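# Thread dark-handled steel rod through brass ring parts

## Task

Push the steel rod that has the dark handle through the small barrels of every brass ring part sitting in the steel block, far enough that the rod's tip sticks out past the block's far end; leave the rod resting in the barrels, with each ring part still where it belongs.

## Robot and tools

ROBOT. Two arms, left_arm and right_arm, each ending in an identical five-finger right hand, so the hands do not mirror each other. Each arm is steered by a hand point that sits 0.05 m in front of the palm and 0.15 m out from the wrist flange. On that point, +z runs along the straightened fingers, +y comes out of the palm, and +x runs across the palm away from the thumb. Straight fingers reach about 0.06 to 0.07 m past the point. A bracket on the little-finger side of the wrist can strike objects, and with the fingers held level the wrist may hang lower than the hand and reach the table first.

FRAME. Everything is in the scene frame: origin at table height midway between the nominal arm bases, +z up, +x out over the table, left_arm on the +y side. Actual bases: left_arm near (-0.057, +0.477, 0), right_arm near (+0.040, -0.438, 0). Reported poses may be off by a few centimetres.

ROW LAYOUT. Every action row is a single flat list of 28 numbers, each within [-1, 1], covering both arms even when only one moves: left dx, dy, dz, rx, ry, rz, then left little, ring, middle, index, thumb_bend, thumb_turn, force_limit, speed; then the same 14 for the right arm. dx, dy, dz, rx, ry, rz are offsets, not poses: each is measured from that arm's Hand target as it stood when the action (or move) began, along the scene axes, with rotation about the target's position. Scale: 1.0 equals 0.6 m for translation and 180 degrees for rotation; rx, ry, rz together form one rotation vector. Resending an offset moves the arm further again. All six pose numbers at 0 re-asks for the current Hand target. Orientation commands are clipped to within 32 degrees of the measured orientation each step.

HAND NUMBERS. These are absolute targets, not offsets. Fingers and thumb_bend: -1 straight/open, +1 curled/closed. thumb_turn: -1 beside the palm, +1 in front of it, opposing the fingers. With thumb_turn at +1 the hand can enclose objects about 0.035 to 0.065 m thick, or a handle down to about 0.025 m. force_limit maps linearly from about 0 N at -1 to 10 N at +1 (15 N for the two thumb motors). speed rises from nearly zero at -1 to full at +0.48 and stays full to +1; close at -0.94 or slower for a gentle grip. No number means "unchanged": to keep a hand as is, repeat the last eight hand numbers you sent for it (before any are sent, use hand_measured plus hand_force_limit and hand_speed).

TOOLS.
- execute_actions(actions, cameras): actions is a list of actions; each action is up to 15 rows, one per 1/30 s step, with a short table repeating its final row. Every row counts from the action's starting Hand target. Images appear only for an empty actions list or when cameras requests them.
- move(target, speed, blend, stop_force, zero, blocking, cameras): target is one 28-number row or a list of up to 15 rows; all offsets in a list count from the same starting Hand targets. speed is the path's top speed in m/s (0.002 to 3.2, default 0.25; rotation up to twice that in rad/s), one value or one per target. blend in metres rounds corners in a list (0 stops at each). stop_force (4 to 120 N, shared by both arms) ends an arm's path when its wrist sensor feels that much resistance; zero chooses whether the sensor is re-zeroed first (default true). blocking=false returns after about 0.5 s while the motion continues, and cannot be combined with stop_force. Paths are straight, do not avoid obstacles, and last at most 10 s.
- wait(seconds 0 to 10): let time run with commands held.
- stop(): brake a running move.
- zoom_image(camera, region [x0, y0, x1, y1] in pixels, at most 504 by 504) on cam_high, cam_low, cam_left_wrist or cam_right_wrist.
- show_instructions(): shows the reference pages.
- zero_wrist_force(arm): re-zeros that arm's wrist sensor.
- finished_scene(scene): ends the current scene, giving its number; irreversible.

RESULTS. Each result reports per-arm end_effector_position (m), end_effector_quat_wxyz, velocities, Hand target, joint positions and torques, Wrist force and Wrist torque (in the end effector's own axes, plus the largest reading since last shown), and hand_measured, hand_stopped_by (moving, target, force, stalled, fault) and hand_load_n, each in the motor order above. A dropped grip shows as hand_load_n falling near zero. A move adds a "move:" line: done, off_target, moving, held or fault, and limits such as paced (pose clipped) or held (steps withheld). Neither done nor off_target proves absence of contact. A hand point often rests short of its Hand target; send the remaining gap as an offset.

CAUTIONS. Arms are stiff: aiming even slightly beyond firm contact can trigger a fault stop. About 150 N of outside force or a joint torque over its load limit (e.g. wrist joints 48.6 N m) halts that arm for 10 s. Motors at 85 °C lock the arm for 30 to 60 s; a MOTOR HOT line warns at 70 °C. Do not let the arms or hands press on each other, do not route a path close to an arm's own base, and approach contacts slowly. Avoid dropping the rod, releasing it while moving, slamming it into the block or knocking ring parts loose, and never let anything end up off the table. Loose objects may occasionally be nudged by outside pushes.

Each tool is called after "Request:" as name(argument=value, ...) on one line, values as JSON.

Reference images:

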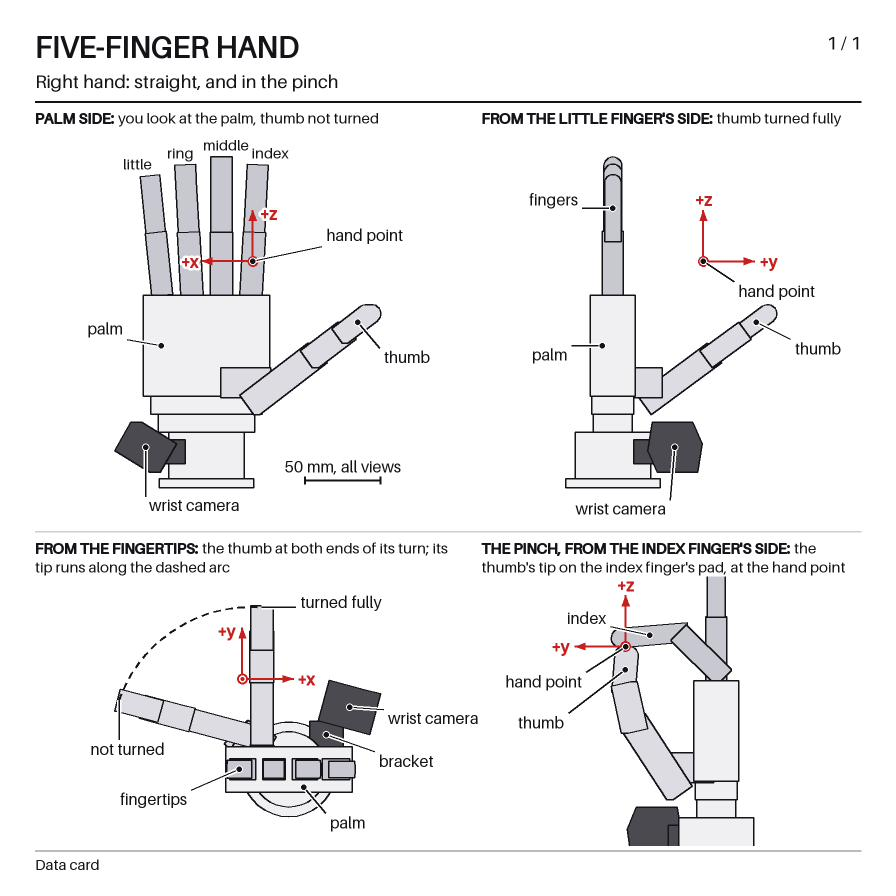

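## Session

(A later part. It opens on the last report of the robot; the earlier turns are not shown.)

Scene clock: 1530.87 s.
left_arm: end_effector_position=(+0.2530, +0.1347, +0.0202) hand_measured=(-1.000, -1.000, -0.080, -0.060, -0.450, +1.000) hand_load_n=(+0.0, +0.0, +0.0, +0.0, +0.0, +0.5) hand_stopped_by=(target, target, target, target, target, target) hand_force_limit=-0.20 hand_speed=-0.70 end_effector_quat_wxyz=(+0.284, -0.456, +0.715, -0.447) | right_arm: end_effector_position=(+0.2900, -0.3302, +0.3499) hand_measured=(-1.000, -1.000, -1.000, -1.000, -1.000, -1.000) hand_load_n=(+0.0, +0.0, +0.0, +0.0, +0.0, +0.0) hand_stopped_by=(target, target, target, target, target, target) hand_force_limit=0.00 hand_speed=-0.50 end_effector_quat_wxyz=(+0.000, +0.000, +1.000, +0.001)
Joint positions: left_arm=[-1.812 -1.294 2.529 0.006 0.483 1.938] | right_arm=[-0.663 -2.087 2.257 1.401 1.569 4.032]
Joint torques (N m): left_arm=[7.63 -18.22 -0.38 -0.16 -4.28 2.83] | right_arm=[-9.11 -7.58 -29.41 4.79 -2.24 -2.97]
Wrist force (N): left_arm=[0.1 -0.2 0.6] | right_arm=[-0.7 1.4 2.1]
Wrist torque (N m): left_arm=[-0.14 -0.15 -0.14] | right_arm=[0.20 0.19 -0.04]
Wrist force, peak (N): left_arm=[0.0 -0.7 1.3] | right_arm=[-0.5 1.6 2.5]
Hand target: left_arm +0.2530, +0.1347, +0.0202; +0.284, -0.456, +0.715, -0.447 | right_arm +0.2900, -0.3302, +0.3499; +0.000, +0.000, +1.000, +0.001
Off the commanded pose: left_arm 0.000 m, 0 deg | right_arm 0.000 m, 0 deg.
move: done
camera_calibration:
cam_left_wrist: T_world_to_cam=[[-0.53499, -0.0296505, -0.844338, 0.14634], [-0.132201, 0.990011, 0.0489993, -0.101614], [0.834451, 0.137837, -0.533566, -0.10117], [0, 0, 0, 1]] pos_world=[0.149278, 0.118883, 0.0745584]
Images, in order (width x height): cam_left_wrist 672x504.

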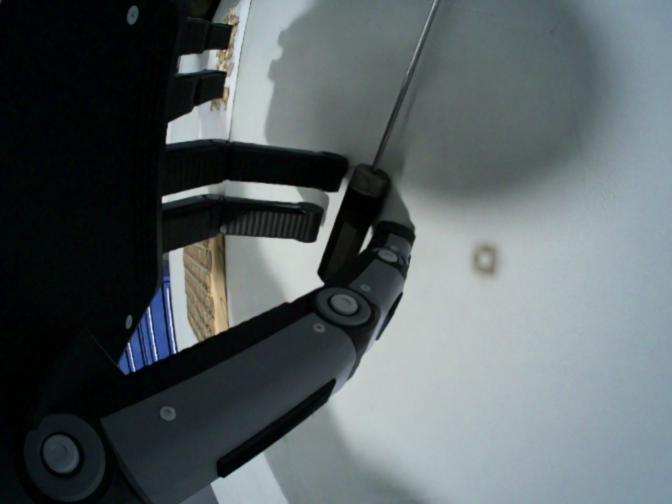

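Request:
move(target=[[0.0018,0.0038,0.0,0,0,0,-1,-1,-0.08,-0.06,-0.45,1,-0.2,-0.7,0,0,0,0,0,0,-1,-1,-1,-1,-1,-1,0,-0.5],[0.0018,0.0038,0.0,0,0,0,-1,-1,0.5,0.5,-0.45,1,-0.2,-0.88,0,0,0,0,0,0,-1,-1,-1,-1,-1,-1,0,-0.5]], speed=0.02, cameras=["cam_left_wrist"])

Request:
zoom_image(camera="cam_left_wrist", region=[280, 80, 480, 280])

Scene clock: 1549.47 s.
left_arm: end_effector_position=(+0.2541, +0.1370, +0.0202) hand_measured=(-1.000, -1.000, +0.218, +0.306, -0.452, +1.000) hand_load_n=(+0.0, +0.0, +3.0, +4.0, +8.5, -2.0) hand_stopped_by=(target, target, force, force, target, target) hand_force_limit=-0.20 hand_speed=-0.88 end_effector_quat_wxyz=(+0.284, -0.456, +0.715, -0.447) | right_arm: end_effector_position=(+0.2900, -0.3302, +0.3499) hand_measured=(-1.000, -1.000, -1.000, -1.000, -1.000, -1.000) hand_load_n=(+0.0, +0.0, +0.0, +0.0, +0.0, +0.0) hand_stopped_by=(target, target, target, target, target, target) hand_force_limit=0.00 hand_speed=-0.50 end_effector_quat_wxyz=(+0.000, +0.000, +1.000, +0.001)
Joint positions: left_arm=[-1.81 -1.297 2.533 0.002 0.483 1.942] | right_arm=[-0.663 -2.087 2.257 1.401 1.569 4.032]
Joint torques (N m): left_arm=[10.02 -45.48 -1.58 -0.14 1.09 3.08] | right_arm=[-1.26 -7.65 -28.83 4.66 -2.45 -2.69]
Wrist force (N): left_arm=[0.0 -0.6 0.9] | right_arm=[-0.7 1.3 1.5]
Wrist torque (N m): left_arm=[-0.21 -0.16 -0.38] | right_arm=[0.22 0.20 -0.05]
Wrist force, peak (N): left_arm=[0.4 -0.3 1.3] | right_arm=[-0.4 2.1 2.4]
Hand target: left_arm +0.2541, +0.1370, +0.0202; +0.284, -0.456, +0.715, -0.447 | right_arm +0.2900, -0.3302, +0.3499; +0.000, +0.000, +1.000, +0.001
Off the commanded pose: left_arm 0.000 m, 0 deg | right_arm 0.000 m, 0 deg.
move: done
camera_calibration:
cam_left_wrist: T_world_to_cam=[[-0.534998, -0.0295665, -0.844336, 0.147041], [-0.132239, 0.99, 0.0491235, -0.103735], [0.83444, 0.137935, -0.533558, -0.1025], [0, 0, 0, 1]] pos_world=[0.150479, 0.121183, 0.0745583]
Images, in order (width x height): cam_left_wrist 672x504.

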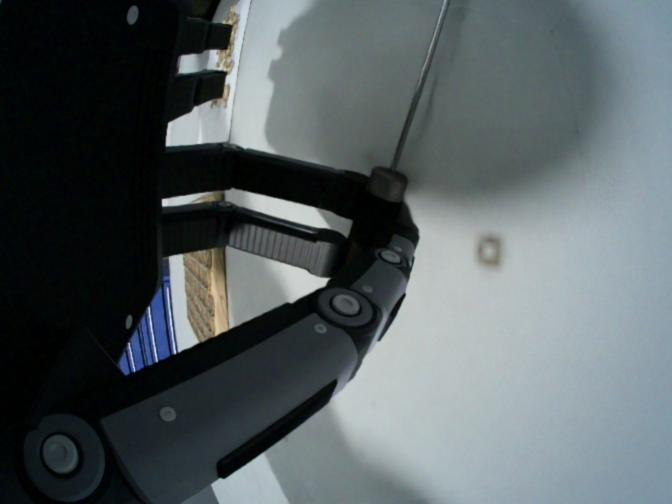

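Scaled by 2.520 from the camera's 672x504 image, which has a finer 960x720 frame.

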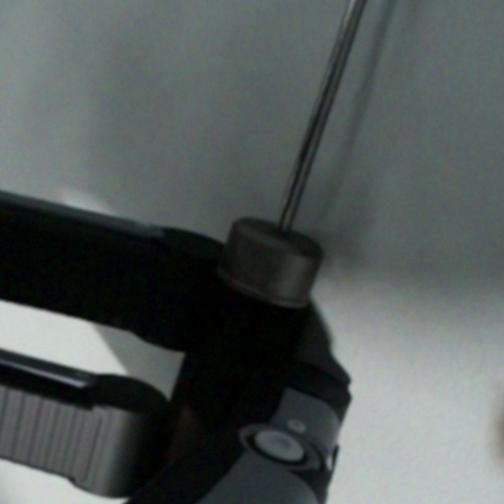

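Request:
move(target=[[0.0,0.0,0.0,0,0,0,-1,-1,0.49,0.49,-0.45,1,0.0,-0.94,0,0,0,0,0,0,-1,-1,-1,-1,-1,-1,0,-0.5],[0.0,0.0,0.05,0,0,0,-1,-1,0.49,0.49,-0.45,1,0.0,-0.94,0,0,0,0,0,0,-1,-1,-1,-1,-1,-1,0,-0.5]], speed=0.02, cameras=["cam_left_wrist"])

Request:
zoom_image(camera="cam_left_wrist", region=[280, 0, 530, 280])

Scene clock: 1561.63 s.
left_arm: end_effector_position=(+0.2541, +0.1370, +0.0501) hand_measured=(-1.000, -1.000, +0.228, +0.322, -0.454, +1.000) hand_load_n=(+0.0, +0.0, +4.5, +5.0, +12.0, -1.5) hand_stopped_by=(target, target, force, force, target, target) hand_force_limit=0.00 hand_speed=-0.94 end_effector_quat_wxyz=(+0.284, -0.456, +0.716, -0.447) | right_arm: end_effector_position=(+0.2900, -0.3302, +0.3499) hand_measured=(-1.000, -1.000, -1.000, -1.000, -1.000, -1.000) hand_load_n=(+0.0, +0.0, +0.0, +0.0, +0.0, +0.0) hand_stopped_by=(target, target, target, target, target, target) hand_force_limit=0.00 hand_speed=-0.50 end_effector_quat_wxyz=(+0.000, +0.000, +1.000, +0.001)
Joint positions: left_arm=[-1.81 -1.376 2.524 0.091 0.483 1.942] | right_arm=[-0.663 -2.087 2.257 1.401 1.569 4.032]
Joint torques (N m): left_arm=[-2.6 -43.96 -25.57 7.17 0.94 -2.52] | right_arm=[-7.03 -8.26 -29.71 4.86 -2.41 -2.9]
Wrist force (N): left_arm=[0.2 -0.6 1.2] | right_arm=[-0.3 1.9 2.0]
Wrist torque (N m): left_arm=[-0.22 -0.18 -0.37] | right_arm=[0.27 0.13 -0.01]
Wrist force, peak (N): left_arm=[-0.1 0.2 1.5] | right_arm=[-0.5 1.6 2.3]
Hand target: left_arm +0.2541, +0.1370, +0.0502; +0.284, -0.456, +0.715, -0.447 | right_arm +0.2900, -0.3302, +0.3499; +0.000, +0.000, +1.000, +0.001
Off the commanded pose: left_arm 0.000 m, 0 deg | right_arm 0.000 m, 0 deg.
move: done
camera_calibration:
cam_left_wrist: T_world_to_cam=[[-0.534893, -0.0294654, -0.844406, 0.172265], [-0.132188, 0.990003, 0.0491892, -0.105219], [0.834515, 0.137931, -0.533441, -0.0865696], [0, 0, 0, 1]] pos_world=[0.150478, 0.121184, 0.104458]
Images, in order (width x height): cam_left_wrist 672x504.

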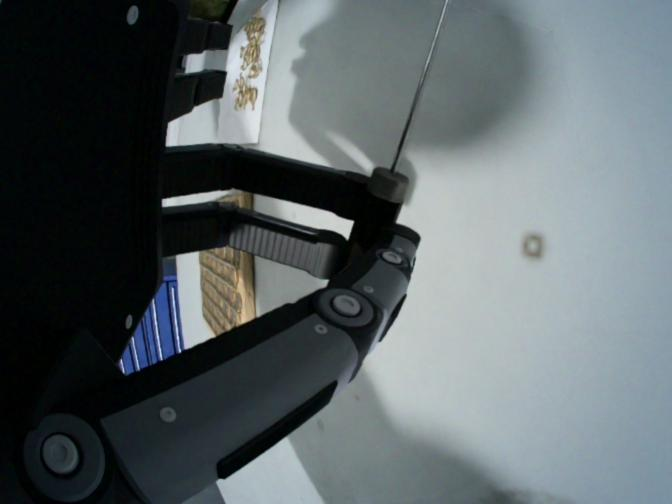

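Scaled by 1.800 from the camera's 672x504 image, which has a finer 960x720 frame.

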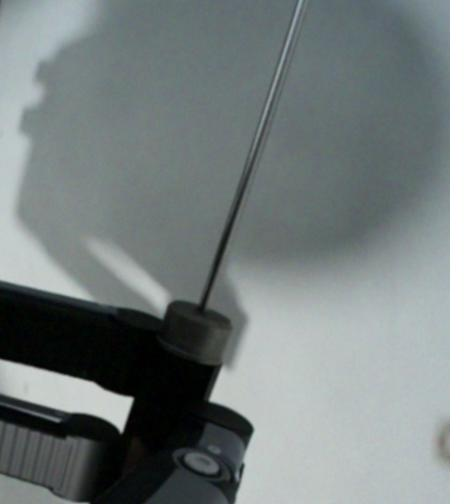

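Request:
move(target=[[0.0,0.0,0.2,0,0,0,-1,-1,0.49,0.49,-0.45,1,0.0,-0.94,0,0,0,0,0,0,-1,-1,-1,-1,-1,-1,0,-0.5],[0.0765,-0.1,0.333,0.0524,0.1822,0.0971,-1,-1,0.49,0.49,-0.45,1,0.0,-0.94,0,0,0,0,0,0,-1,-1,-1,-1,-1,-1,0,-0.5]], speed=0.12, blend=[0.04,0], cameras=["all"])

Scene clock: 1594.70 s.
left_arm: end_effector_position=(+0.3000, +0.0770, +0.2500) hand_measured=(-1.000, -1.000, +0.228, +0.322, -0.454, +1.000) hand_load_n=(+0.0, +0.0, +4.5, +5.0, +12.0, -1.5) hand_stopped_by=(target, target, force, force, target, target) hand_force_limit=0.00 hand_speed=-0.94 end_effector_quat_wxyz=(+0.171, -0.640, +0.723, -0.194) | right_arm: end_effector_position=(+0.2900, -0.3302, +0.3499) hand_measured=(-1.000, -1.000, -1.000, -1.000, -1.000, -1.000) hand_load_n=(+0.0, +0.0, +0.0, +0.0, +0.0, +0.0) hand_stopped_by=(target, target, target, target, target, target) hand_force_limit=0.00 hand_speed=-0.50 end_effector_quat_wxyz=(+0.000, +0.000, +1.000, +0.001)
Joint positions: left_arm=[-1.323 -1.447 1.908 0.918 1.081 1.961] | right_arm=[-0.663 -2.087 2.257 1.401 1.569 4.032]
Joint torques (N m): left_arm=[11 -29.82 -45.44 7.69 2.28 -3.6] | right_arm=[-2.6 -6.17 -30.51 4.78 -1.75 -2.68]
Wrist force (N): left_arm=[-0.1 0.0 0.7] | right_arm=[0.0 1.3 1.9]
Wrist torque (N m): left_arm=[-0.05 -0.05 -0.03] | right_arm=[0.19 0.08 -0.01]
Wrist force, peak (N): left_arm=[0.1 0.8 1.9] | right_arm=[-0.7 1.8 2.4]
Hand target: left_arm +0.3000, +0.0770, +0.2500; +0.171, -0.640, +0.723, -0.194 | right_arm +0.2900, -0.3302, +0.3499; +0.000, +0.000, +1.000, +0.001
Off the commanded pose: left_arm 0.000 m, 0 deg | right_arm 0.000 m, 0 deg.
move: done
camera_calibration:
cam_left_wrist: T_world_to_cam=[[-0.887958, -0.145472, -0.436312, 0.376635], [-0.313171, 0.886002, 0.341942, -0.0604259], [0.336831, 0.440271, -0.83229, 0.190754], [0, 0, 0, 1]] pos_world=[0.25126, 0.0243438, 0.343755]
cam_right_wrist: T_world_to_cam=[[-0.251775, 0.966795, 0.0437844, 0.376429], [0.833776, 0.193719, 0.517002, -0.360509], [0.491353, 0.166674, -0.854864, 0.330249], [0, 0, 0, 1]] pos_world=[0.23309, -0.349136, 0.452221]

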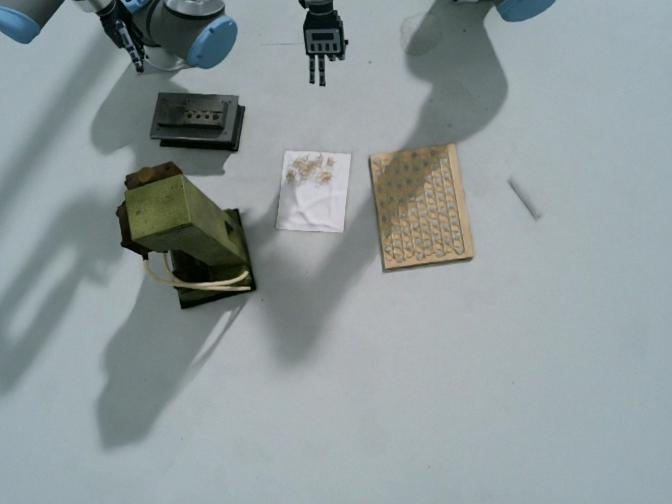

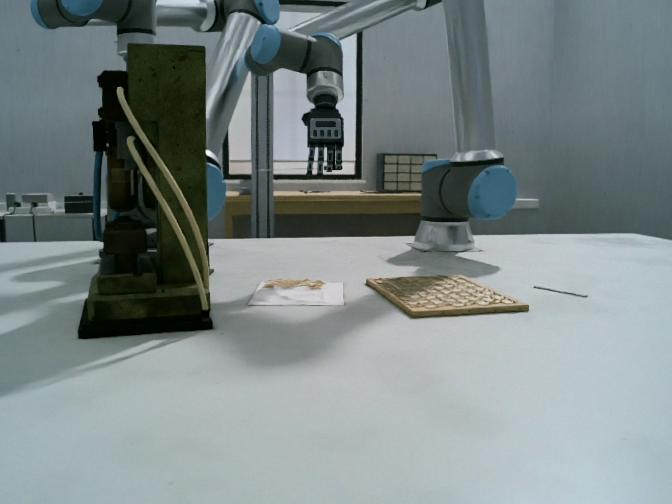

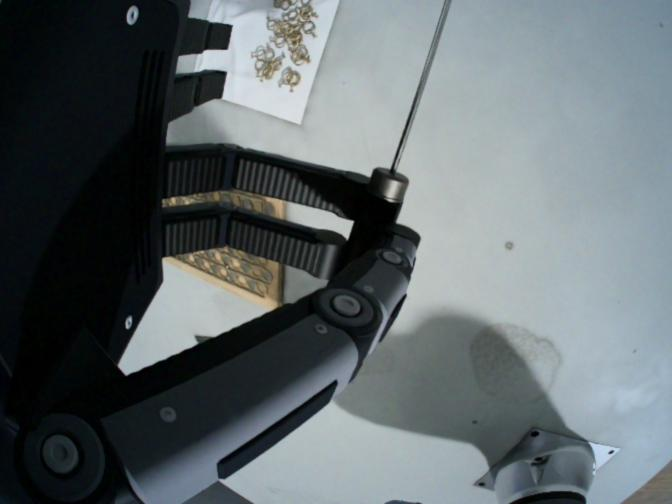

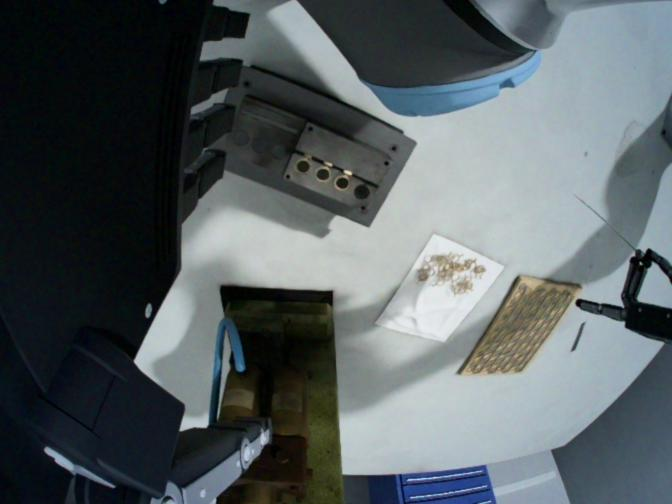

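Request:
move(target=[0.0667,-0.178,-0.133,0,0,0,-1,-1,0.49,0.49,-0.45,1,0.0,-0.94,0,0,-0.228,0,0,0,-1,-1,-1,-1,-1,-1,0,-0.5], speed=0.1, cameras=["cam_high","cam_right_wrist"])

Request:
zoom_image(camera="cam_right_wrist", region=[200, 50, 550, 300])

Scene clock: 1616.17 s.
left_arm: end_effector_position=(+0.3151, +0.0364, +0.2195) hand_measured=(-1.000, -1.000, +0.228, +0.322, -0.454, +1.000) hand_load_n=(+0.0, +0.0, +5.0, +5.0, +12.0, -1.5) hand_stopped_by=(target, target, force, force, target, target) hand_force_limit=0.00 hand_speed=-0.94 end_effector_quat_wxyz=(+0.171, -0.640, +0.723, -0.194) | right_arm: end_effector_position=(+0.2896, -0.3301, +0.2981) hand_measured=(-1.000, -1.000, -1.000, -1.000, -1.000, -1.000) hand_load_n=(+0.0, +0.5, +0.0, +0.0, +0.0, +0.0) hand_stopped_by=(target, target, target, target, target, target) hand_force_limit=0.00 hand_speed=-0.50 end_effector_quat_wxyz=(+0.000, +0.000, +1.000, +0.001)
Joint positions: left_arm=[-1.311 -1.355 1.856 0.872 1.084 1.974] | right_arm=[-0.664 -2.064 2.339 1.296 1.569 4.031]
Joint torques (N m): left_arm=[-7.45 -63.86 -23.71 7.48 -3.22 -3.72] | right_arm=[8.68 -5.92 -41.18 5.33 -2.7 -0.3]
Wrist force (N): left_arm=[-0.1 -0.2 0.7] | right_arm=[-0.5 1.8 1.9]
Wrist torque (N m): left_arm=[-0.07 -0.04 -0.17] | right_arm=[0.26 0.19 -0.02]
Wrist force, peak (N): left_arm=[2.3 0.5 3.8] | right_arm=[-0.3 1.5 5.5]
Hand target: left_arm +0.3151, +0.0364, +0.2195; +0.171, -0.640, +0.723, -0.194 (not the last commanded pose) | right_arm +0.2896, -0.3301, +0.2982; +0.000, +0.000, +1.000, +0.001 (not the last commanded pose)
Off the commanded pose: left_arm 0.086 m, 0 deg | right_arm 0.085 m, 0 deg.
move: held (left_arm, right_arm; a check stopped the path); limits=held
pose unreachable (left arm): on one or more control steps of this call, first in action 0 (counted from 0), this arm could not follow its commanded pose, so it was not sent that pose on those steps. It may still have moved: this result reports where it is.
cause: moving toward the commanded pose would bring a part of the arm too close to another arm (a part of this arm just beyond joint 3 (elbow) and a part of the right arm just beyond its joint 2 (shoulder lift), along the way the arms are being sent, or toward where that arm still pushes).
pose unreachable (right arm): on one or more control steps of this call, first in action 0 (counted from 0), this arm could not follow its commanded pose, so it was not sent that pose on those steps. It may still have moved: this result reports where it is.
cause: moving toward the commanded pose would bring a part of the arm too close to another arm (a part of this arm just beyond joint 2 (shoulder lift) and a part of the left arm just beyond its joint 3 (elbow), along the way the arms are being sent, or toward where that arm still pushes).
camera_calibration:
cam_right_wrist: T_world_to_cam=[[-0.251704, 0.966799, 0.0441067, 0.378331], [0.83392, 0.193531, 0.516839, -0.333367], [0.491144, 0.166872, -0.854945, 0.286347], [0, 0, 0, 1]] pos_world=[0.232591, -0.349037, 0.400421]
Images, in order (width x height): cam_high 672x504, cam_right_wrist 672x504.

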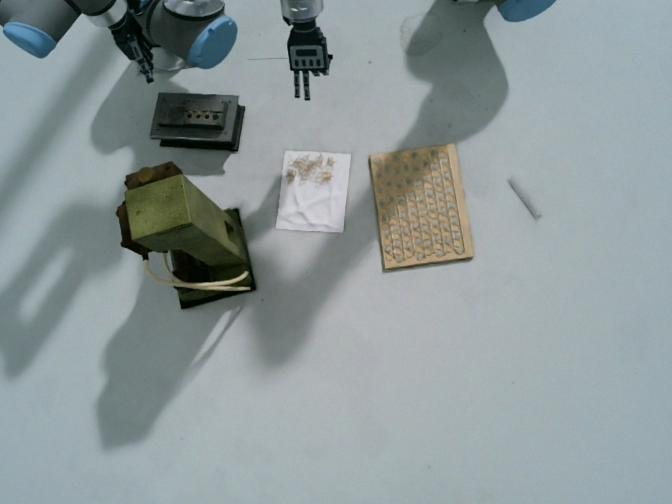

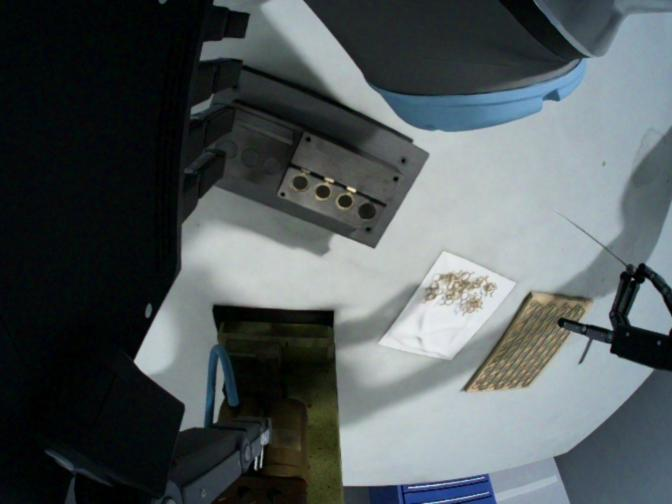

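Scaled by 1.440 from the camera's 672x504 image, which has a finer 960x720 frame.

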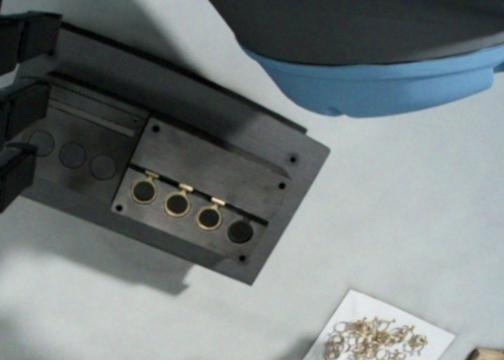

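Request:
move(target=[0.0182,0.2377,0.0325,0,0,0.1544,-1,-1,0.49,0.49,-0.45,1,0.0,-0.94,0,0,0,0,0,0,-1,-1,-1,-1,-1,-1,0,-0.5], speed=0.15)

Scene clock: 1881.80 s.
left_arm: end_effector_position=(+0.3260, +0.1790, +0.2390) hand_measured=(-1.000, -1.000, +0.228, +0.322, -0.454, +1.000) hand_load_n=(+0.0, +0.0, +5.0, +5.0, +12.0, -1.5) hand_stopped_by=(target, target, force, force, target, target) hand_force_limit=0.00 hand_speed=-0.94 end_effector_quat_wxyz=(-0.213, +0.795, -0.549, +0.147) | right_arm: end_effector_position=(+0.2896, -0.3301, +0.2982) hand_measured=(-1.000, -1.000, -1.000, -1.000, -1.000, -1.000) hand_load_n=(+0.0, +0.0, +0.0, +0.0, +0.0, +0.0) hand_stopped_by=(target, target, target, target, target, target) hand_force_limit=0.00 hand_speed=-0.50 end_effector_quat_wxyz=(+0.000, +0.000, +1.000, +0.001)
Joint positions: left_arm=[-1.187 -1.455 1.985 1.044 1.048 1.563] | right_arm=[-0.664 -2.064 2.339 1.296 1.569 4.031]
Joint torques (N m): left_arm=[12.12 -54.44 -23.26 7.61 -3.82 -3.28] | right_arm=[9.52 -9.23 -41.23 5.84 -2.47 2.34]
Wrist force (N): left_arm=[0.2 -0.4 0.8] | right_arm=[-0.5 1.6 1.6]
Wrist torque (N m): left_arm=[-0.09 -0.08 -0.01] | right_arm=[0.25 0.20 -0.03]
Wrist force, peak (N): left_arm=[1.1 0.1 1.1] | right_arm=[-1.3 1.6 1.9]
Hand target: left_arm +0.3260, +0.1790, +0.2390; -0.213, +0.795, -0.549, +0.147 | right_arm +0.2896, -0.3301, +0.2982; +0.000, +0.000, +1.000, +0.001
Off the commanded pose: left_arm 0.000 m, 0 deg | right_arm 0.000 m, 0 deg.
move: done

Request:
move(target=[[0.1867,0.0707,0.1258,0.0592,-0.1558,0,-1,-1,0.49,0.49,-0.45,1,0.0,-0.94,0,0,0,0,0,0,-1,-1,-1,-1,-1,-1,0,-0.5],[0.2893,0.1097,0.335,0.1183,-0.3117,0,-1,-1,0.49,0.49,-0.45,1,0.0,-0.94,0,0,0,0,0,0,-1,-1,-1,-1,-1,-1,0,-0.5],[0.2893,0.1097,0.5317,0.1676,-0.4415,0,-1,-1,0.49,0.49,-0.45,1,0.0,-0.94,0,0,0,0,0,0,-1,-1,-1,-1,-1,-1,0,-0.5]], speed=0.15, blend=[0.05,0.05,0])

Scene clock: 1903.07 s.
left_arm: end_effector_position=(+0.4996, +0.2449, +0.5580) hand_measured=(-1.000, -1.000, +0.228, +0.322, -0.454, +1.000) hand_load_n=(+0.0, +0.0, +4.5, +5.0, +12.0, -1.5) hand_stopped_by=(target, target, force, force, target, target) hand_force_limit=0.00 hand_speed=-0.94 end_effector_quat_wxyz=(+0.694, -0.442, +0.305, -0.479) | right_arm: end_effector_position=(+0.2896, -0.3301, +0.2982) hand_measured=(-1.000, -1.000, -1.000, -1.000, -1.000, -1.000) hand_load_n=(+0.0, +0.0, +0.0, +0.0, +0.0, +0.0) hand_stopped_by=(target, target, target, target, target, target) hand_force_limit=0.00 hand_speed=-0.50 end_effector_quat_wxyz=(+0.000, +0.000, +1.000, +0.001)
Joint positions: left_arm=[-1.189 -1.457 1.984 1.026 -0.436 1.59] | right_arm=[-0.664 -2.064 2.339 1.296 1.569 4.031]
Joint torques (N m): left_arm=[10.68 -27.55 -23.89 8.08 -3.95 -3.51] | right_arm=[10.25 -7.25 -41.64 5.56 -2.62 2.17]
Wrist force (N): left_arm=[0.3 -0.6 2.3] | right_arm=[-0.5 1.5 1.7]
Wrist torque (N m): left_arm=[-0.40 -0.53 -0.11] | right_arm=[0.24 0.18 -0.02]
Wrist force, peak (N): left_arm=[0.1 -1.3 2.1] | right_arm=[-0.9 1.9 1.8]
Hand target: left_arm +0.4996, +0.2449, +0.5581; +0.694, -0.442, +0.305, -0.479 | right_arm +0.2896, -0.3301, +0.2982; +0.000, +0.000, +1.000, +0.001
Off the commanded pose: left_arm 0.000 m, 0 deg | right_arm 0.000 m, 0 deg.
move: done

Request:
move(target=[[0.0377,-0.1337,-0.0567,-0.0084,0.0399,-0.0982,-1,-1,0.49,0.49,-0.45,1,0.0,-0.94,0,0,0,0,0,0,-1,-1,-1,-1,-1,-1,0,-0.5],[0.0278,-0.1907,-0.1967,-0.0202,0.1386,-0.1367,-1,-1,0.49,0.49,-0.45,1,0.0,-0.94,0,0,0,0,0,0,-1,-1,-1,-1,-1,-1,0,-0.5]], speed=0.1, blend=[0.05,0])

Scene clock: 1949.73 s.
left_arm: end_effector_position=(+0.5162, +0.1304, +0.4400) hand_measured=(-1.000, -1.000, +0.228, +0.322, -0.454, +1.000) hand_load_n=(+0.0, +0.0, +5.0, +5.0, +12.5, -1.5) hand_stopped_by=(target, target, force, force, target, target) hand_force_limit=0.00 hand_speed=-0.94 end_effector_quat_wxyz=(+0.481, -0.481, +0.518, -0.518) | right_arm: end_effector_position=(+0.2896, -0.3301, +0.2982) hand_measured=(-1.000, -1.000, -1.000, -1.000, -1.000, -1.000) hand_load_n=(+0.0, +0.0, +0.0, +0.0, -0.5, +0.0) hand_stopped_by=(target, target, target, target, target, target) hand_force_limit=0.00 hand_speed=-0.50 end_effector_quat_wxyz=(+0.000, +0.000, +1.000, +0.001)
Joint positions: left_arm=[-1.217 -1.507 2.31 2.34 -0.4 -0.003] | right_arm=[-0.664 -2.064 2.339 1.296 1.569 4.031]
Joint torques (N m): left_arm=[13.55 -47.74 -20.18 3.42 -2.31 -3.63] | right_arm=[6.88 -8.89 -41.99 5.54 -2.37 2.32]
Wrist force (N): left_arm=[0.3 -0.7 1.4] | right_arm=[-0.7 1.3 1.5]
Wrist torque (N m): left_arm=[-0.31 -0.37 -0.09] | right_arm=[0.21 0.23 -0.05]
Wrist force, peak (N): left_arm=[-0.1 -0.8 2.6] | right_arm=[-1.0 1.5 2.2]
Hand target: left_arm +0.5163, +0.1304, +0.4400; +0.481, -0.482, +0.518, -0.518 | right_arm +0.2896, -0.3301, +0.2982; +0.000, +0.000, +1.000, +0.001
Off the commanded pose: left_arm 0.000 m, 0 deg | right_arm 0.000 m, 0 deg.
move: done

Request:
move(target=[[-0.0508,0.054,-0.13,0.0010,0.0984,0.0402,-1,-1,0.49,0.49,-0.45,1,0.0,-0.94,0,0,0,0,0,0,-1,-1,-1,-1,-1,-1,0,-0.5],[-0.1063,0.1608,-0.1783,-0.0203,0.1386,0.1367,-1,-1,0.49,0.49,-0.45,1,0.0,-0.94,0,0,0,0,0,0,-1,-1,-1,-1,-1,-1,0,-0.5],[-0.3172,0.081,-0.335,-0.0485,0.3322,0.1258,-1,-1,0.49,0.49,-0.45,1,0.0,-0.94,0,0,0,0,0,0,-1,-1,-1,-1,-1,-1,0,-0.5]], speed=0.12, blend=[0.05,0.02,0])

Scene clock: 1980.87 s.
left_arm: end_effector_position=(+0.3260, +0.1790, +0.2391) hand_measured=(-1.000, -1.000, +0.228, +0.322, -0.454, +1.000) hand_load_n=(+0.0, +0.0, +5.0, +5.0, +12.5, -1.5) hand_stopped_by=(target, target, force, force, target, target) hand_force_limit=0.00 hand_speed=-0.94 end_effector_quat_wxyz=(-0.212, +0.795, -0.548, +0.147) | right_arm: end_effector_position=(+0.2896, -0.3301, +0.2982) hand_measured=(-1.000, -1.000, -1.000, -1.000, -1.000, -1.000) hand_load_n=(+0.0, +0.0, +0.0, +0.0, +0.0, +0.0) hand_stopped_by=(target, target, target, target, target, target) hand_force_limit=0.00 hand_speed=-0.50 end_effector_quat_wxyz=(+0.000, +0.000, +1.000, +0.001)
Joint positions: left_arm=[-1.187 -1.874 2.355 4.234 -1.048 -1.579] | right_arm=[-0.664 -2.064 2.339 1.296 1.569 4.031]
Joint torques (N m): left_arm=[11.78 -1.86 -32.11 -7.06 -1.54 3.16] | right_arm=[5.9 -6.55 -40.92 5.11 -2.83 2.45]
Wrist force (N): left_arm=[-0.1 0.0 0.3] | right_arm=[-0.7 1.6 1.6]
Wrist torque (N m): left_arm=[-0.04 -0.01 -0.27] | right_arm=[0.25 0.22 -0.04]
Wrist force, peak (N): left_arm=[-0.3 -1.4 1.9] | right_arm=[-1.2 1.6 2.0]
Hand target: left_arm +0.3259, +0.1790, +0.2390; -0.212, +0.795, -0.548, +0.147 | right_arm +0.2896, -0.3301, +0.2982; +0.000, +0.000, +1.000, +0.001
Off the commanded pose: left_arm 0.000 m, 0 deg | right_arm 0.000 m, 0 deg.
move: done

Request:
move(target=[0.0235,-0.3483,-0.115,0,0,-0.1544,-1,-1,0.49,0.49,-0.45,1,0.0,-0.94,0,0,-0.142,0,0,0,-1,-1,-1,-1,-1,-1,0,-0.5], speed=0.1, cameras=["cam_high","cam_right_wrist"])

Request:
zoom_image(camera="cam_right_wrist", region=[200, 50, 550, 300])

Scene clock: 2002.37 s.
left_arm: end_effector_position=(+0.3400, -0.0299, +0.1701) hand_measured=(-1.000, -1.000, +0.228, +0.322, -0.454, +1.000) hand_load_n=(+0.0, +0.0, +5.0, +5.0, +12.0, -1.5) hand_stopped_by=(target, target, force, force, target, target) hand_force_limit=0.00 hand_speed=-0.94 end_effector_quat_wxyz=(+0.171, -0.640, +0.723, -0.194) | right_arm: end_effector_position=(+0.2896, -0.3301, +0.2130) hand_measured=(-1.000, -1.000, -1.000, -1.000, -1.000, -1.000) hand_load_n=(+0.0, +0.0, +0.5, +0.0, +0.0, +0.0) hand_stopped_by=(target, target, target, target, target, target) hand_force_limit=0.00 hand_speed=-0.50 end_effector_quat_wxyz=(+0.000, +0.000, +1.000, +0.001)
Joint positions: left_arm=[-1.296 -1.493 2.231 3.769 -1.087 -1.151] | right_arm=[-0.664 -1.988 2.462 1.098 1.569 4.031]
Joint torques (N m): left_arm=[-9.52 -26.43 -46.01 -7.48 -1.64 2.52] | right_arm=[14.76 16.51 -24.59 1.05 -2.83 2.69]
Wrist force (N): left_arm=[-0.2 -0.2 0.5] | right_arm=[-0.9 1.8 1.5]
Wrist torque (N m): left_arm=[-0.05 0.01 -0.28] | right_arm=[0.27 0.27 -0.07]
Wrist force, peak (N): left_arm=[0.9 0.0 1.1] | right_arm=[-0.9 1.7 2.0]
Hand target: left_arm +0.3400, -0.0299, +0.1700; +0.171, -0.640, +0.723, -0.194 | right_arm +0.2896, -0.3301, +0.2130; +0.000, +0.000, +1.000, +0.001
Off the commanded pose: left_arm 0.000 m, 0 deg | right_arm 0.000 m, 0 deg.
move: done
camera_calibration:
cam_right_wrist: T_world_to_cam=[[-0.25173, 0.966799, 0.0439537, 0.382138], [0.833838, 0.193609, 0.516942, -0.289369], [0.49127, 0.16678, -0.854891, 0.213513], [0, 0, 0, 1]] pos_world=[0.232591, -0.349036, 0.315321]
Images, in order (width x height): cam_high 672x504, cam_right_wrist 672x504.

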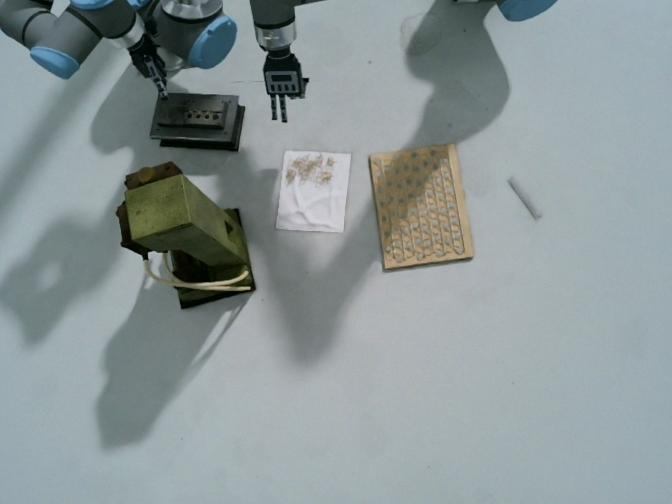

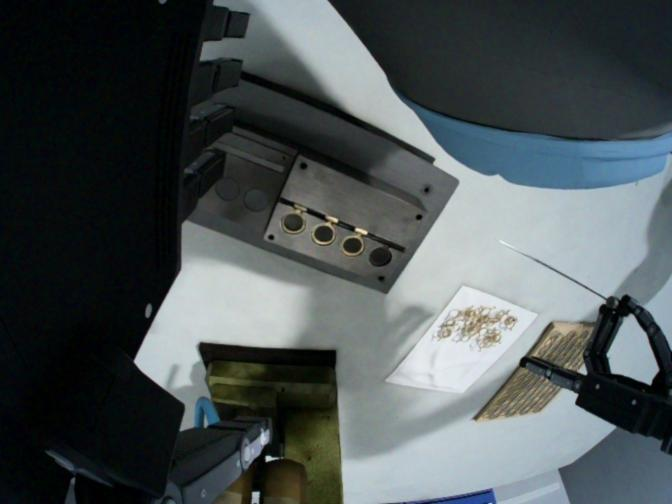

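Scaled by 1.440 from the camera's 672x504 image, which has a finer 960x720 frame.

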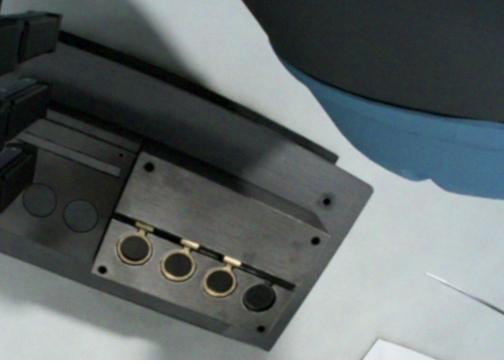

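Request:
zoom_image(camera="cam_right_wrist", region=[260, 190, 420, 290])

Request:
zoom_image(camera="cam_right_wrist", region=[480, 220, 640, 320])

Request:
move(target=[0,0,0,0,0,0,-1,-1,0.49,0.49,-0.45,1,0.0,-0.94,0.2667,0,0,0,0,0,-1,-1,-1,-1,-1,-1,0,-0.5], speed=0.12, cameras=["cam_right_wrist"])

Scaled by 3.150 from the camera's 672x504 image, which has a finer 960x720 frame.

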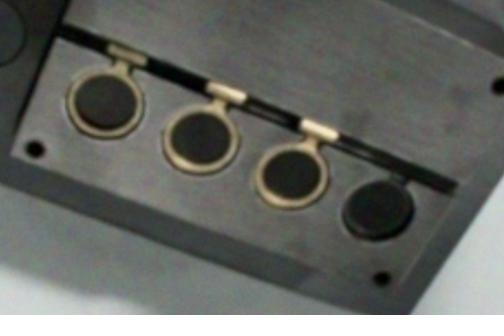

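Scaled by 3.150 from the camera's 672x504 image, which has a finer 960x720 frame.

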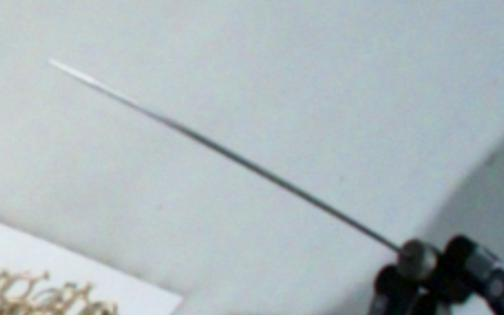

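Scene clock: 2018.23 s.
left_arm: end_effector_position=(+0.3400, -0.0299, +0.1700) hand_measured=(-1.000, -1.000, +0.228, +0.322, -0.454, +1.000) hand_load_n=(+0.0, +0.0, +5.0, +5.0, +12.5, -1.5) hand_stopped_by=(target, target, force, force, target, target) hand_force_limit=0.00 hand_speed=-0.94 end_effector_quat_wxyz=(+0.171, -0.640, +0.723, -0.194) | right_arm: end_effector_position=(+0.4495, -0.3301, +0.2130) hand_measured=(-1.000, -1.000, -1.000, -1.000, -1.000, -1.000) hand_load_n=(+0.0, +0.0, +0.5, +0.0, +0.0, +0.0) hand_stopped_by=(target, target, target, target, target, target) hand_force_limit=0.00 hand_speed=-0.50 end_effector_quat_wxyz=(+0.000, +0.000, +1.000, +0.001)
Joint positions: left_arm=[-1.296 -1.493 2.231 3.769 -1.087 -1.151] | right_arm=[-0.333 -1.602 2.181 0.991 1.569 4.362]
Joint torques (N m): left_arm=[-4.65 -24.67 -46.95 -7.49 -1.43 2.94] | right_arm=[14.01 -20.32 -37.83 0.66 2.43 2.49]
Wrist force (N): left_arm=[0.0 -0.3 0.6] | right_arm=[-0.4 1.1 1.5]
Wrist torque (N m): left_arm=[-0.06 -0.03 -0.27] | right_arm=[0.12 0.14 -0.41]
Wrist force, peak (N): left_arm=[-0.2 -0.7 0.9] | right_arm=[-1.6 1.2 2.0]
Hand target: left_arm +0.3400, -0.0299, +0.1700; +0.171, -0.640, +0.723, -0.194 | right_arm +0.4496, -0.3301, +0.2130; +0.000, +0.000, +1.000, +0.001
Off the commanded pose: left_arm 0.000 m, 0 deg | right_arm 0.000 m, 0 deg.
move: done
camera_calibration:
cam_right_wrist: T_world_to_cam=[[-0.251751, 0.966794, 0.0439406, 0.422405], [0.833832, 0.193633, 0.516943, -0.422638], [0.491269, 0.16678, -0.854891, 0.134873], [0, 0, 0, 1]] pos_world=[0.392491, -0.349036, 0.315221]
Images, in order (width x height): cam_right_wrist 672x504.

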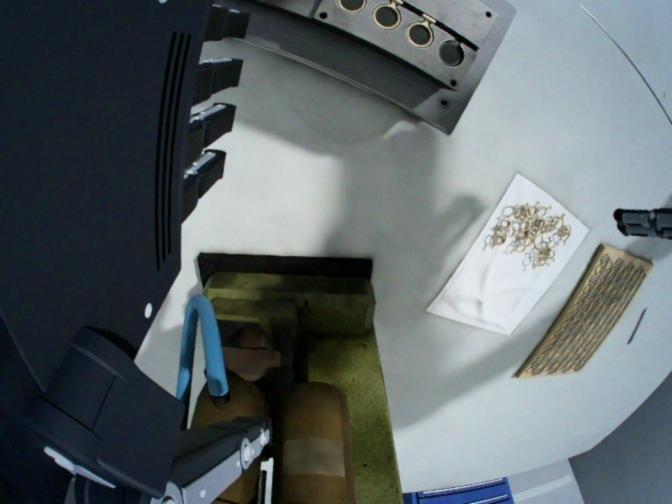

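Request:
move(target=[0,0,0,0,0,0,-1,-1,0.49,0.49,-0.45,1,0.0,-0.94,-0.1,0,0,0,0,0,-1,-1,-1,-1,-1,-1,0,-0.5], speed=0.12, cameras=["cam_right_wrist"])

Request:
zoom_image(camera="cam_right_wrist", region=[290, 30, 450, 130])

Request:
zoom_image(camera="cam_right_wrist", region=[500, 40, 660, 140])

Scene clock: 2029.43 s.
left_arm: end_effector_position=(+0.3400, -0.0299, +0.1700) hand_measured=(-1.000, -1.000, +0.228, +0.322, -0.454, +1.000) hand_load_n=(+0.0, +0.0, +5.0, +5.0, +12.0, -1.5) hand_stopped_by=(target, target, force, force, target, target) hand_force_limit=0.00 hand_speed=-0.94 end_effector_quat_wxyz=(+0.171, -0.640, +0.723, -0.194) | right_arm: end_effector_position=(+0.3896, -0.3301, +0.2130) hand_measured=(-1.000, -1.000, -1.000, -1.000, -1.000, -1.000) hand_load_n=(+0.0, +0.0, +0.0, +0.0, +0.0, +0.0) hand_stopped_by=(target, target, target, target, target, target) hand_force_limit=0.00 hand_speed=-0.50 end_effector_quat_wxyz=(+0.000, +0.000, +1.000, +0.001)
Joint positions: left_arm=[-1.296 -1.493 2.231 3.769 -1.087 -1.151] | right_arm=[-0.408 -1.721 2.287 1.005 1.569 4.287]
Joint torques (N m): left_arm=[-5.96 -25.21 -46.54 -7.37 -1.36 2.79] | right_arm=[-8.37 -31.6 -21.56 6.35 -2.98 -3.24]
Wrist force (N): left_arm=[-0.3 0.1 0.6] | right_arm=[-0.6 1.3 1.0]
Wrist torque (N m): left_arm=[-0.01 0.00 -0.27] | right_arm=[0.20 0.24 -0.04]
Wrist force, peak (N): left_arm=[-0.2 -0.5 1.0] | right_arm=[-1.0 1.4 2.1]
Hand target: left_arm +0.3400, -0.0299, +0.1700; +0.171, -0.640, +0.723, -0.194 | right_arm +0.3896, -0.3301, +0.2130; +0.000, +0.000, +1.000, +0.001
Off the commanded pose: left_arm 0.000 m, 0 deg | right_arm 0.000 m, 0 deg.
move: done
camera_calibration:
cam_right_wrist: T_world_to_cam=[[-0.251725, 0.9668, 0.0439525, 0.40734], [0.833865, 0.193613, 0.516898, -0.372778], [0.491227, 0.166766, -0.854918, 0.164269], [0, 0, 0, 1]] pos_world=[0.332691, -0.349036, 0.315221]
Images, in order (width x height): cam_right_wrist 672x504.

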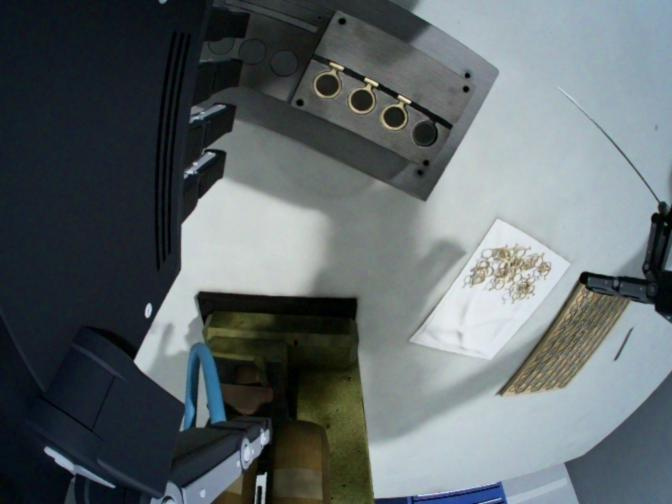

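Scaled by 3.150 from the camera's 672x504 image, which has a finer 960x720 frame.

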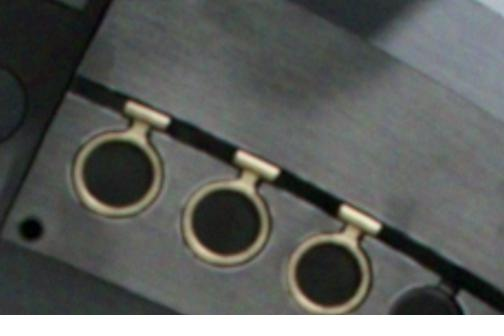

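Scaled by 3.150 from the camera's 672x504 image, which has a finer 960x720 frame.

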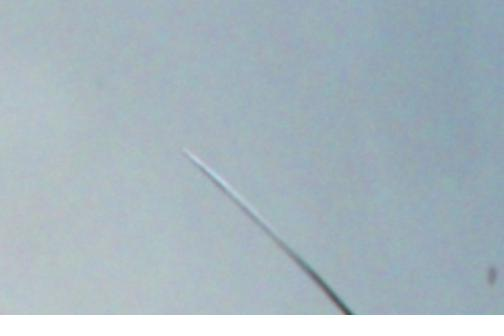

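Request:
move(target=[0.106,-0.0313,-0.0892,-0.0165,0.002,-0.0178,-1,-1,0.49,0.49,-0.45,1,0.0,-0.94,0,0,0,0,0,0,-1,-1,-1,-1,-1,-1,0,-0.5], speed=0.08, cameras=["cam_right_wrist"])

Request:
zoom_image(camera="cam_right_wrist", region=[380, 70, 540, 170])

Request:
zoom_image(camera="cam_right_wrist", region=[500, 120, 660, 220])

Request:
move(target=[0,0,0,0,0,0,-1,-1,0.49,0.49,-0.45,1,0.0,-0.94,-0.1667,0,0,0,0,0,-1,-1,-1,-1,-1,-1,0,-0.5], speed=0.12, cameras=["cam_right_wrist"])

Request:
zoom_image(camera="cam_right_wrist", region=[340, 190, 500, 290])

Request:
zoom_image(camera="cam_right_wrist", region=[460, 250, 620, 350])

Scene clock: 2150.13 s.
left_arm: end_effector_position=(+0.4036, -0.0487, +0.1165) hand_measured=(-1.000, -1.000, +0.228, +0.322, -0.454, +1.000) hand_load_n=(+0.0, +0.0, +4.5, +5.0, +12.0, -1.5) hand_stopped_by=(target, target, force, force, target, target) hand_force_limit=0.00 hand_speed=-0.94 end_effector_quat_wxyz=(+0.146, -0.625, +0.736, -0.215) | right_arm: end_effector_position=(+0.3896, -0.3301, +0.2130) hand_measured=(-1.000, -1.000, -1.000, -1.000, -1.000, -1.000) hand_load_n=(-0.5, +0.0, +0.0, +0.0, +0.0, +0.0) hand_stopped_by=(target, target, target, target, target, target) hand_force_limit=0.00 hand_speed=-0.50 end_effector_quat_wxyz=(+0.000, +0.000, +1.000, +0.001)
Joint positions: left_arm=[-1.194 -1.337 2.205 3.52 -1.149 -0.988] | right_arm=[-0.408 -1.721 2.287 1.005 1.569 4.287]
Joint torques (N m): left_arm=[9.63 -34.8 -43.16 -7.34 -1.62 2.26] | right_arm=[-4.5 -34.03 -21.38 4.84 -3.19 -2.86]
Wrist force (N): left_arm=[-0.1 0.2 0.6] | right_arm=[0.0 1.3 1.4]
Wrist torque (N m): left_arm=[-0.02 0.00 -0.25] | right_arm=[0.18 0.14 0.00]
Wrist force, peak (N): left_arm=[-0.2 -0.4 1.3] | right_arm=[-0.7 1.9 1.6]
Hand target: left_arm +0.4036, -0.0487, +0.1165; +0.146, -0.625, +0.736, -0.215 | right_arm +0.3896, -0.3301, +0.2130; +0.000, +0.000, +1.000, +0.001
Off the commanded pose: left_arm 0.000 m, 0 deg | right_arm 0.000 m, 0 deg.
move: done
camera_calibration:
cam_right_wrist: T_world_to_cam=[[-0.25173, 0.966799, 0.0439537, 0.407316], [0.833838, 0.193609, 0.516942, -0.372701], [0.49127, 0.16678, -0.854891, 0.1643], [0, 0, 0, 1]] pos_world=[0.332591, -0.349036, 0.315221]
Images, in order (width x height): cam_right_wrist 672x504.

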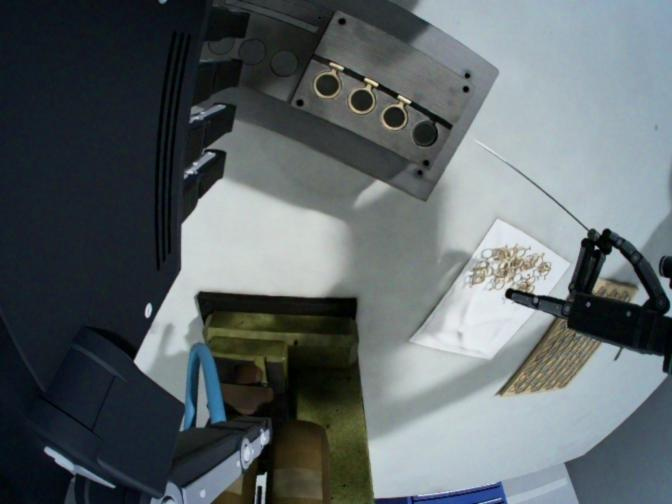

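Scaled by 3.150 from the camera's 672x504 image, which has a finer 960x720 frame.

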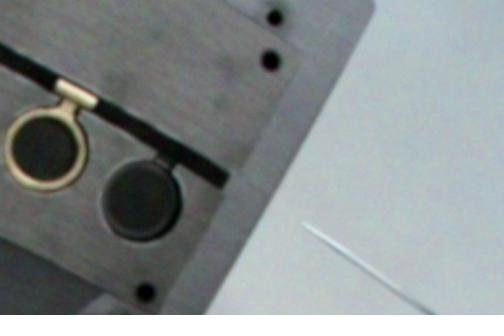

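Scaled by 3.150 from the camera's 672x504 image, which has a finer 960x720 frame.

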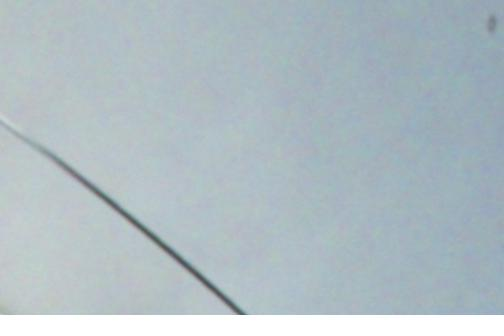

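Scene clock: 2151.63 s.
left_arm: end_effector_position=(+0.4036, -0.0487, +0.1165) hand_measured=(-1.000, -1.000, +0.228, +0.322, -0.454, +1.000) hand_load_n=(+0.0, +0.0, +5.0, +5.0, +12.0, -1.5) hand_stopped_by=(target, target, force, force, target, target) hand_force_limit=0.00 hand_speed=-0.94 end_effector_quat_wxyz=(+0.146, -0.625, +0.736, -0.215) | right_arm: end_effector_position=(+0.2896, -0.3301, +0.2130) hand_measured=(-1.000, -1.000, -1.000, -1.000, -1.000, -1.000) hand_load_n=(+0.0, +0.0, +0.0, +0.0, -0.5, +0.0) hand_stopped_by=(target, target, target, target, target, target) hand_force_limit=0.00 hand_speed=-0.50 end_effector_quat_wxyz=(+0.000, +0.000, +1.000, +0.001)
Joint positions: left_arm=[-1.194 -1.337 2.205 3.52 -1.149 -0.988] | right_arm=[-0.664 -1.988 2.462 1.098 1.57 4.031]
Joint torques (N m): left_arm=[11.33 -35.99 -42.48 -7.14 -1.68 2.44] | right_arm=[-3.03 -11.3 -24.4 5.39 -3.04 -2.55]
Wrist force (N): left_arm=[-0.1 0.0 0.5] | right_arm=[-1.1 1.9 1.1]
Wrist torque (N m): left_arm=[-0.04 0.01 -0.26] | right_arm=[0.31 0.32 -0.05]
Wrist force, peak (N): left_arm=[0.0 -0.6 1.1] | right_arm=[-1.1 1.9 1.1]
Hand target: left_arm +0.4036, -0.0487, +0.1165; +0.146, -0.625, +0.736, -0.215 | right_arm +0.2896, -0.3301, +0.2130; +0.000, +0.000, +1.000, +0.001
Off the commanded pose: left_arm 0.000 m, 0 deg | right_arm 0.000 m, 0 deg.
move: done
camera_calibration:
cam_right_wrist: T_world_to_cam=[[-0.251737, 0.966796, 0.0439739, 0.382137], [0.833906, 0.193627, 0.516827, -0.289291], [0.491152, 0.166774, -0.85496, 0.213474], [0, 0, 0, 1]] pos_world=[0.232591, -0.349036, 0.315221]
Images, in order (width x height): cam_right_wrist 672x504.

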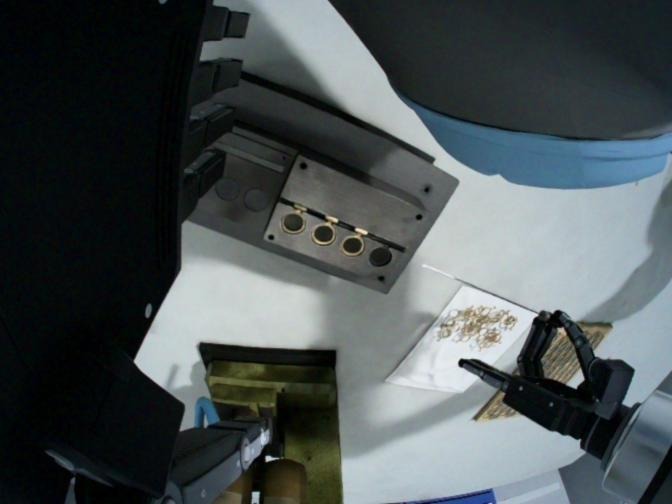

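Scaled by 3.150 from the camera's 672x504 image, which has a finer 960x720 frame.

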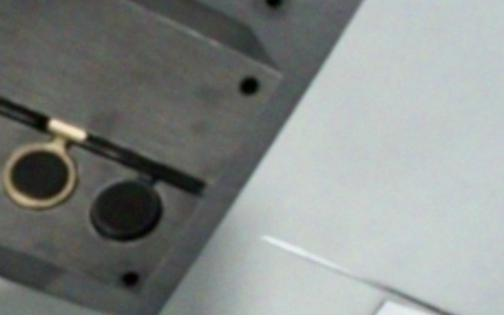

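Scaled by 3.150 from the camera's 672x504 image, which has a finer 960x720 frame.

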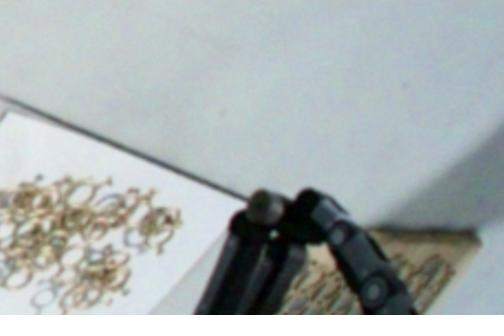

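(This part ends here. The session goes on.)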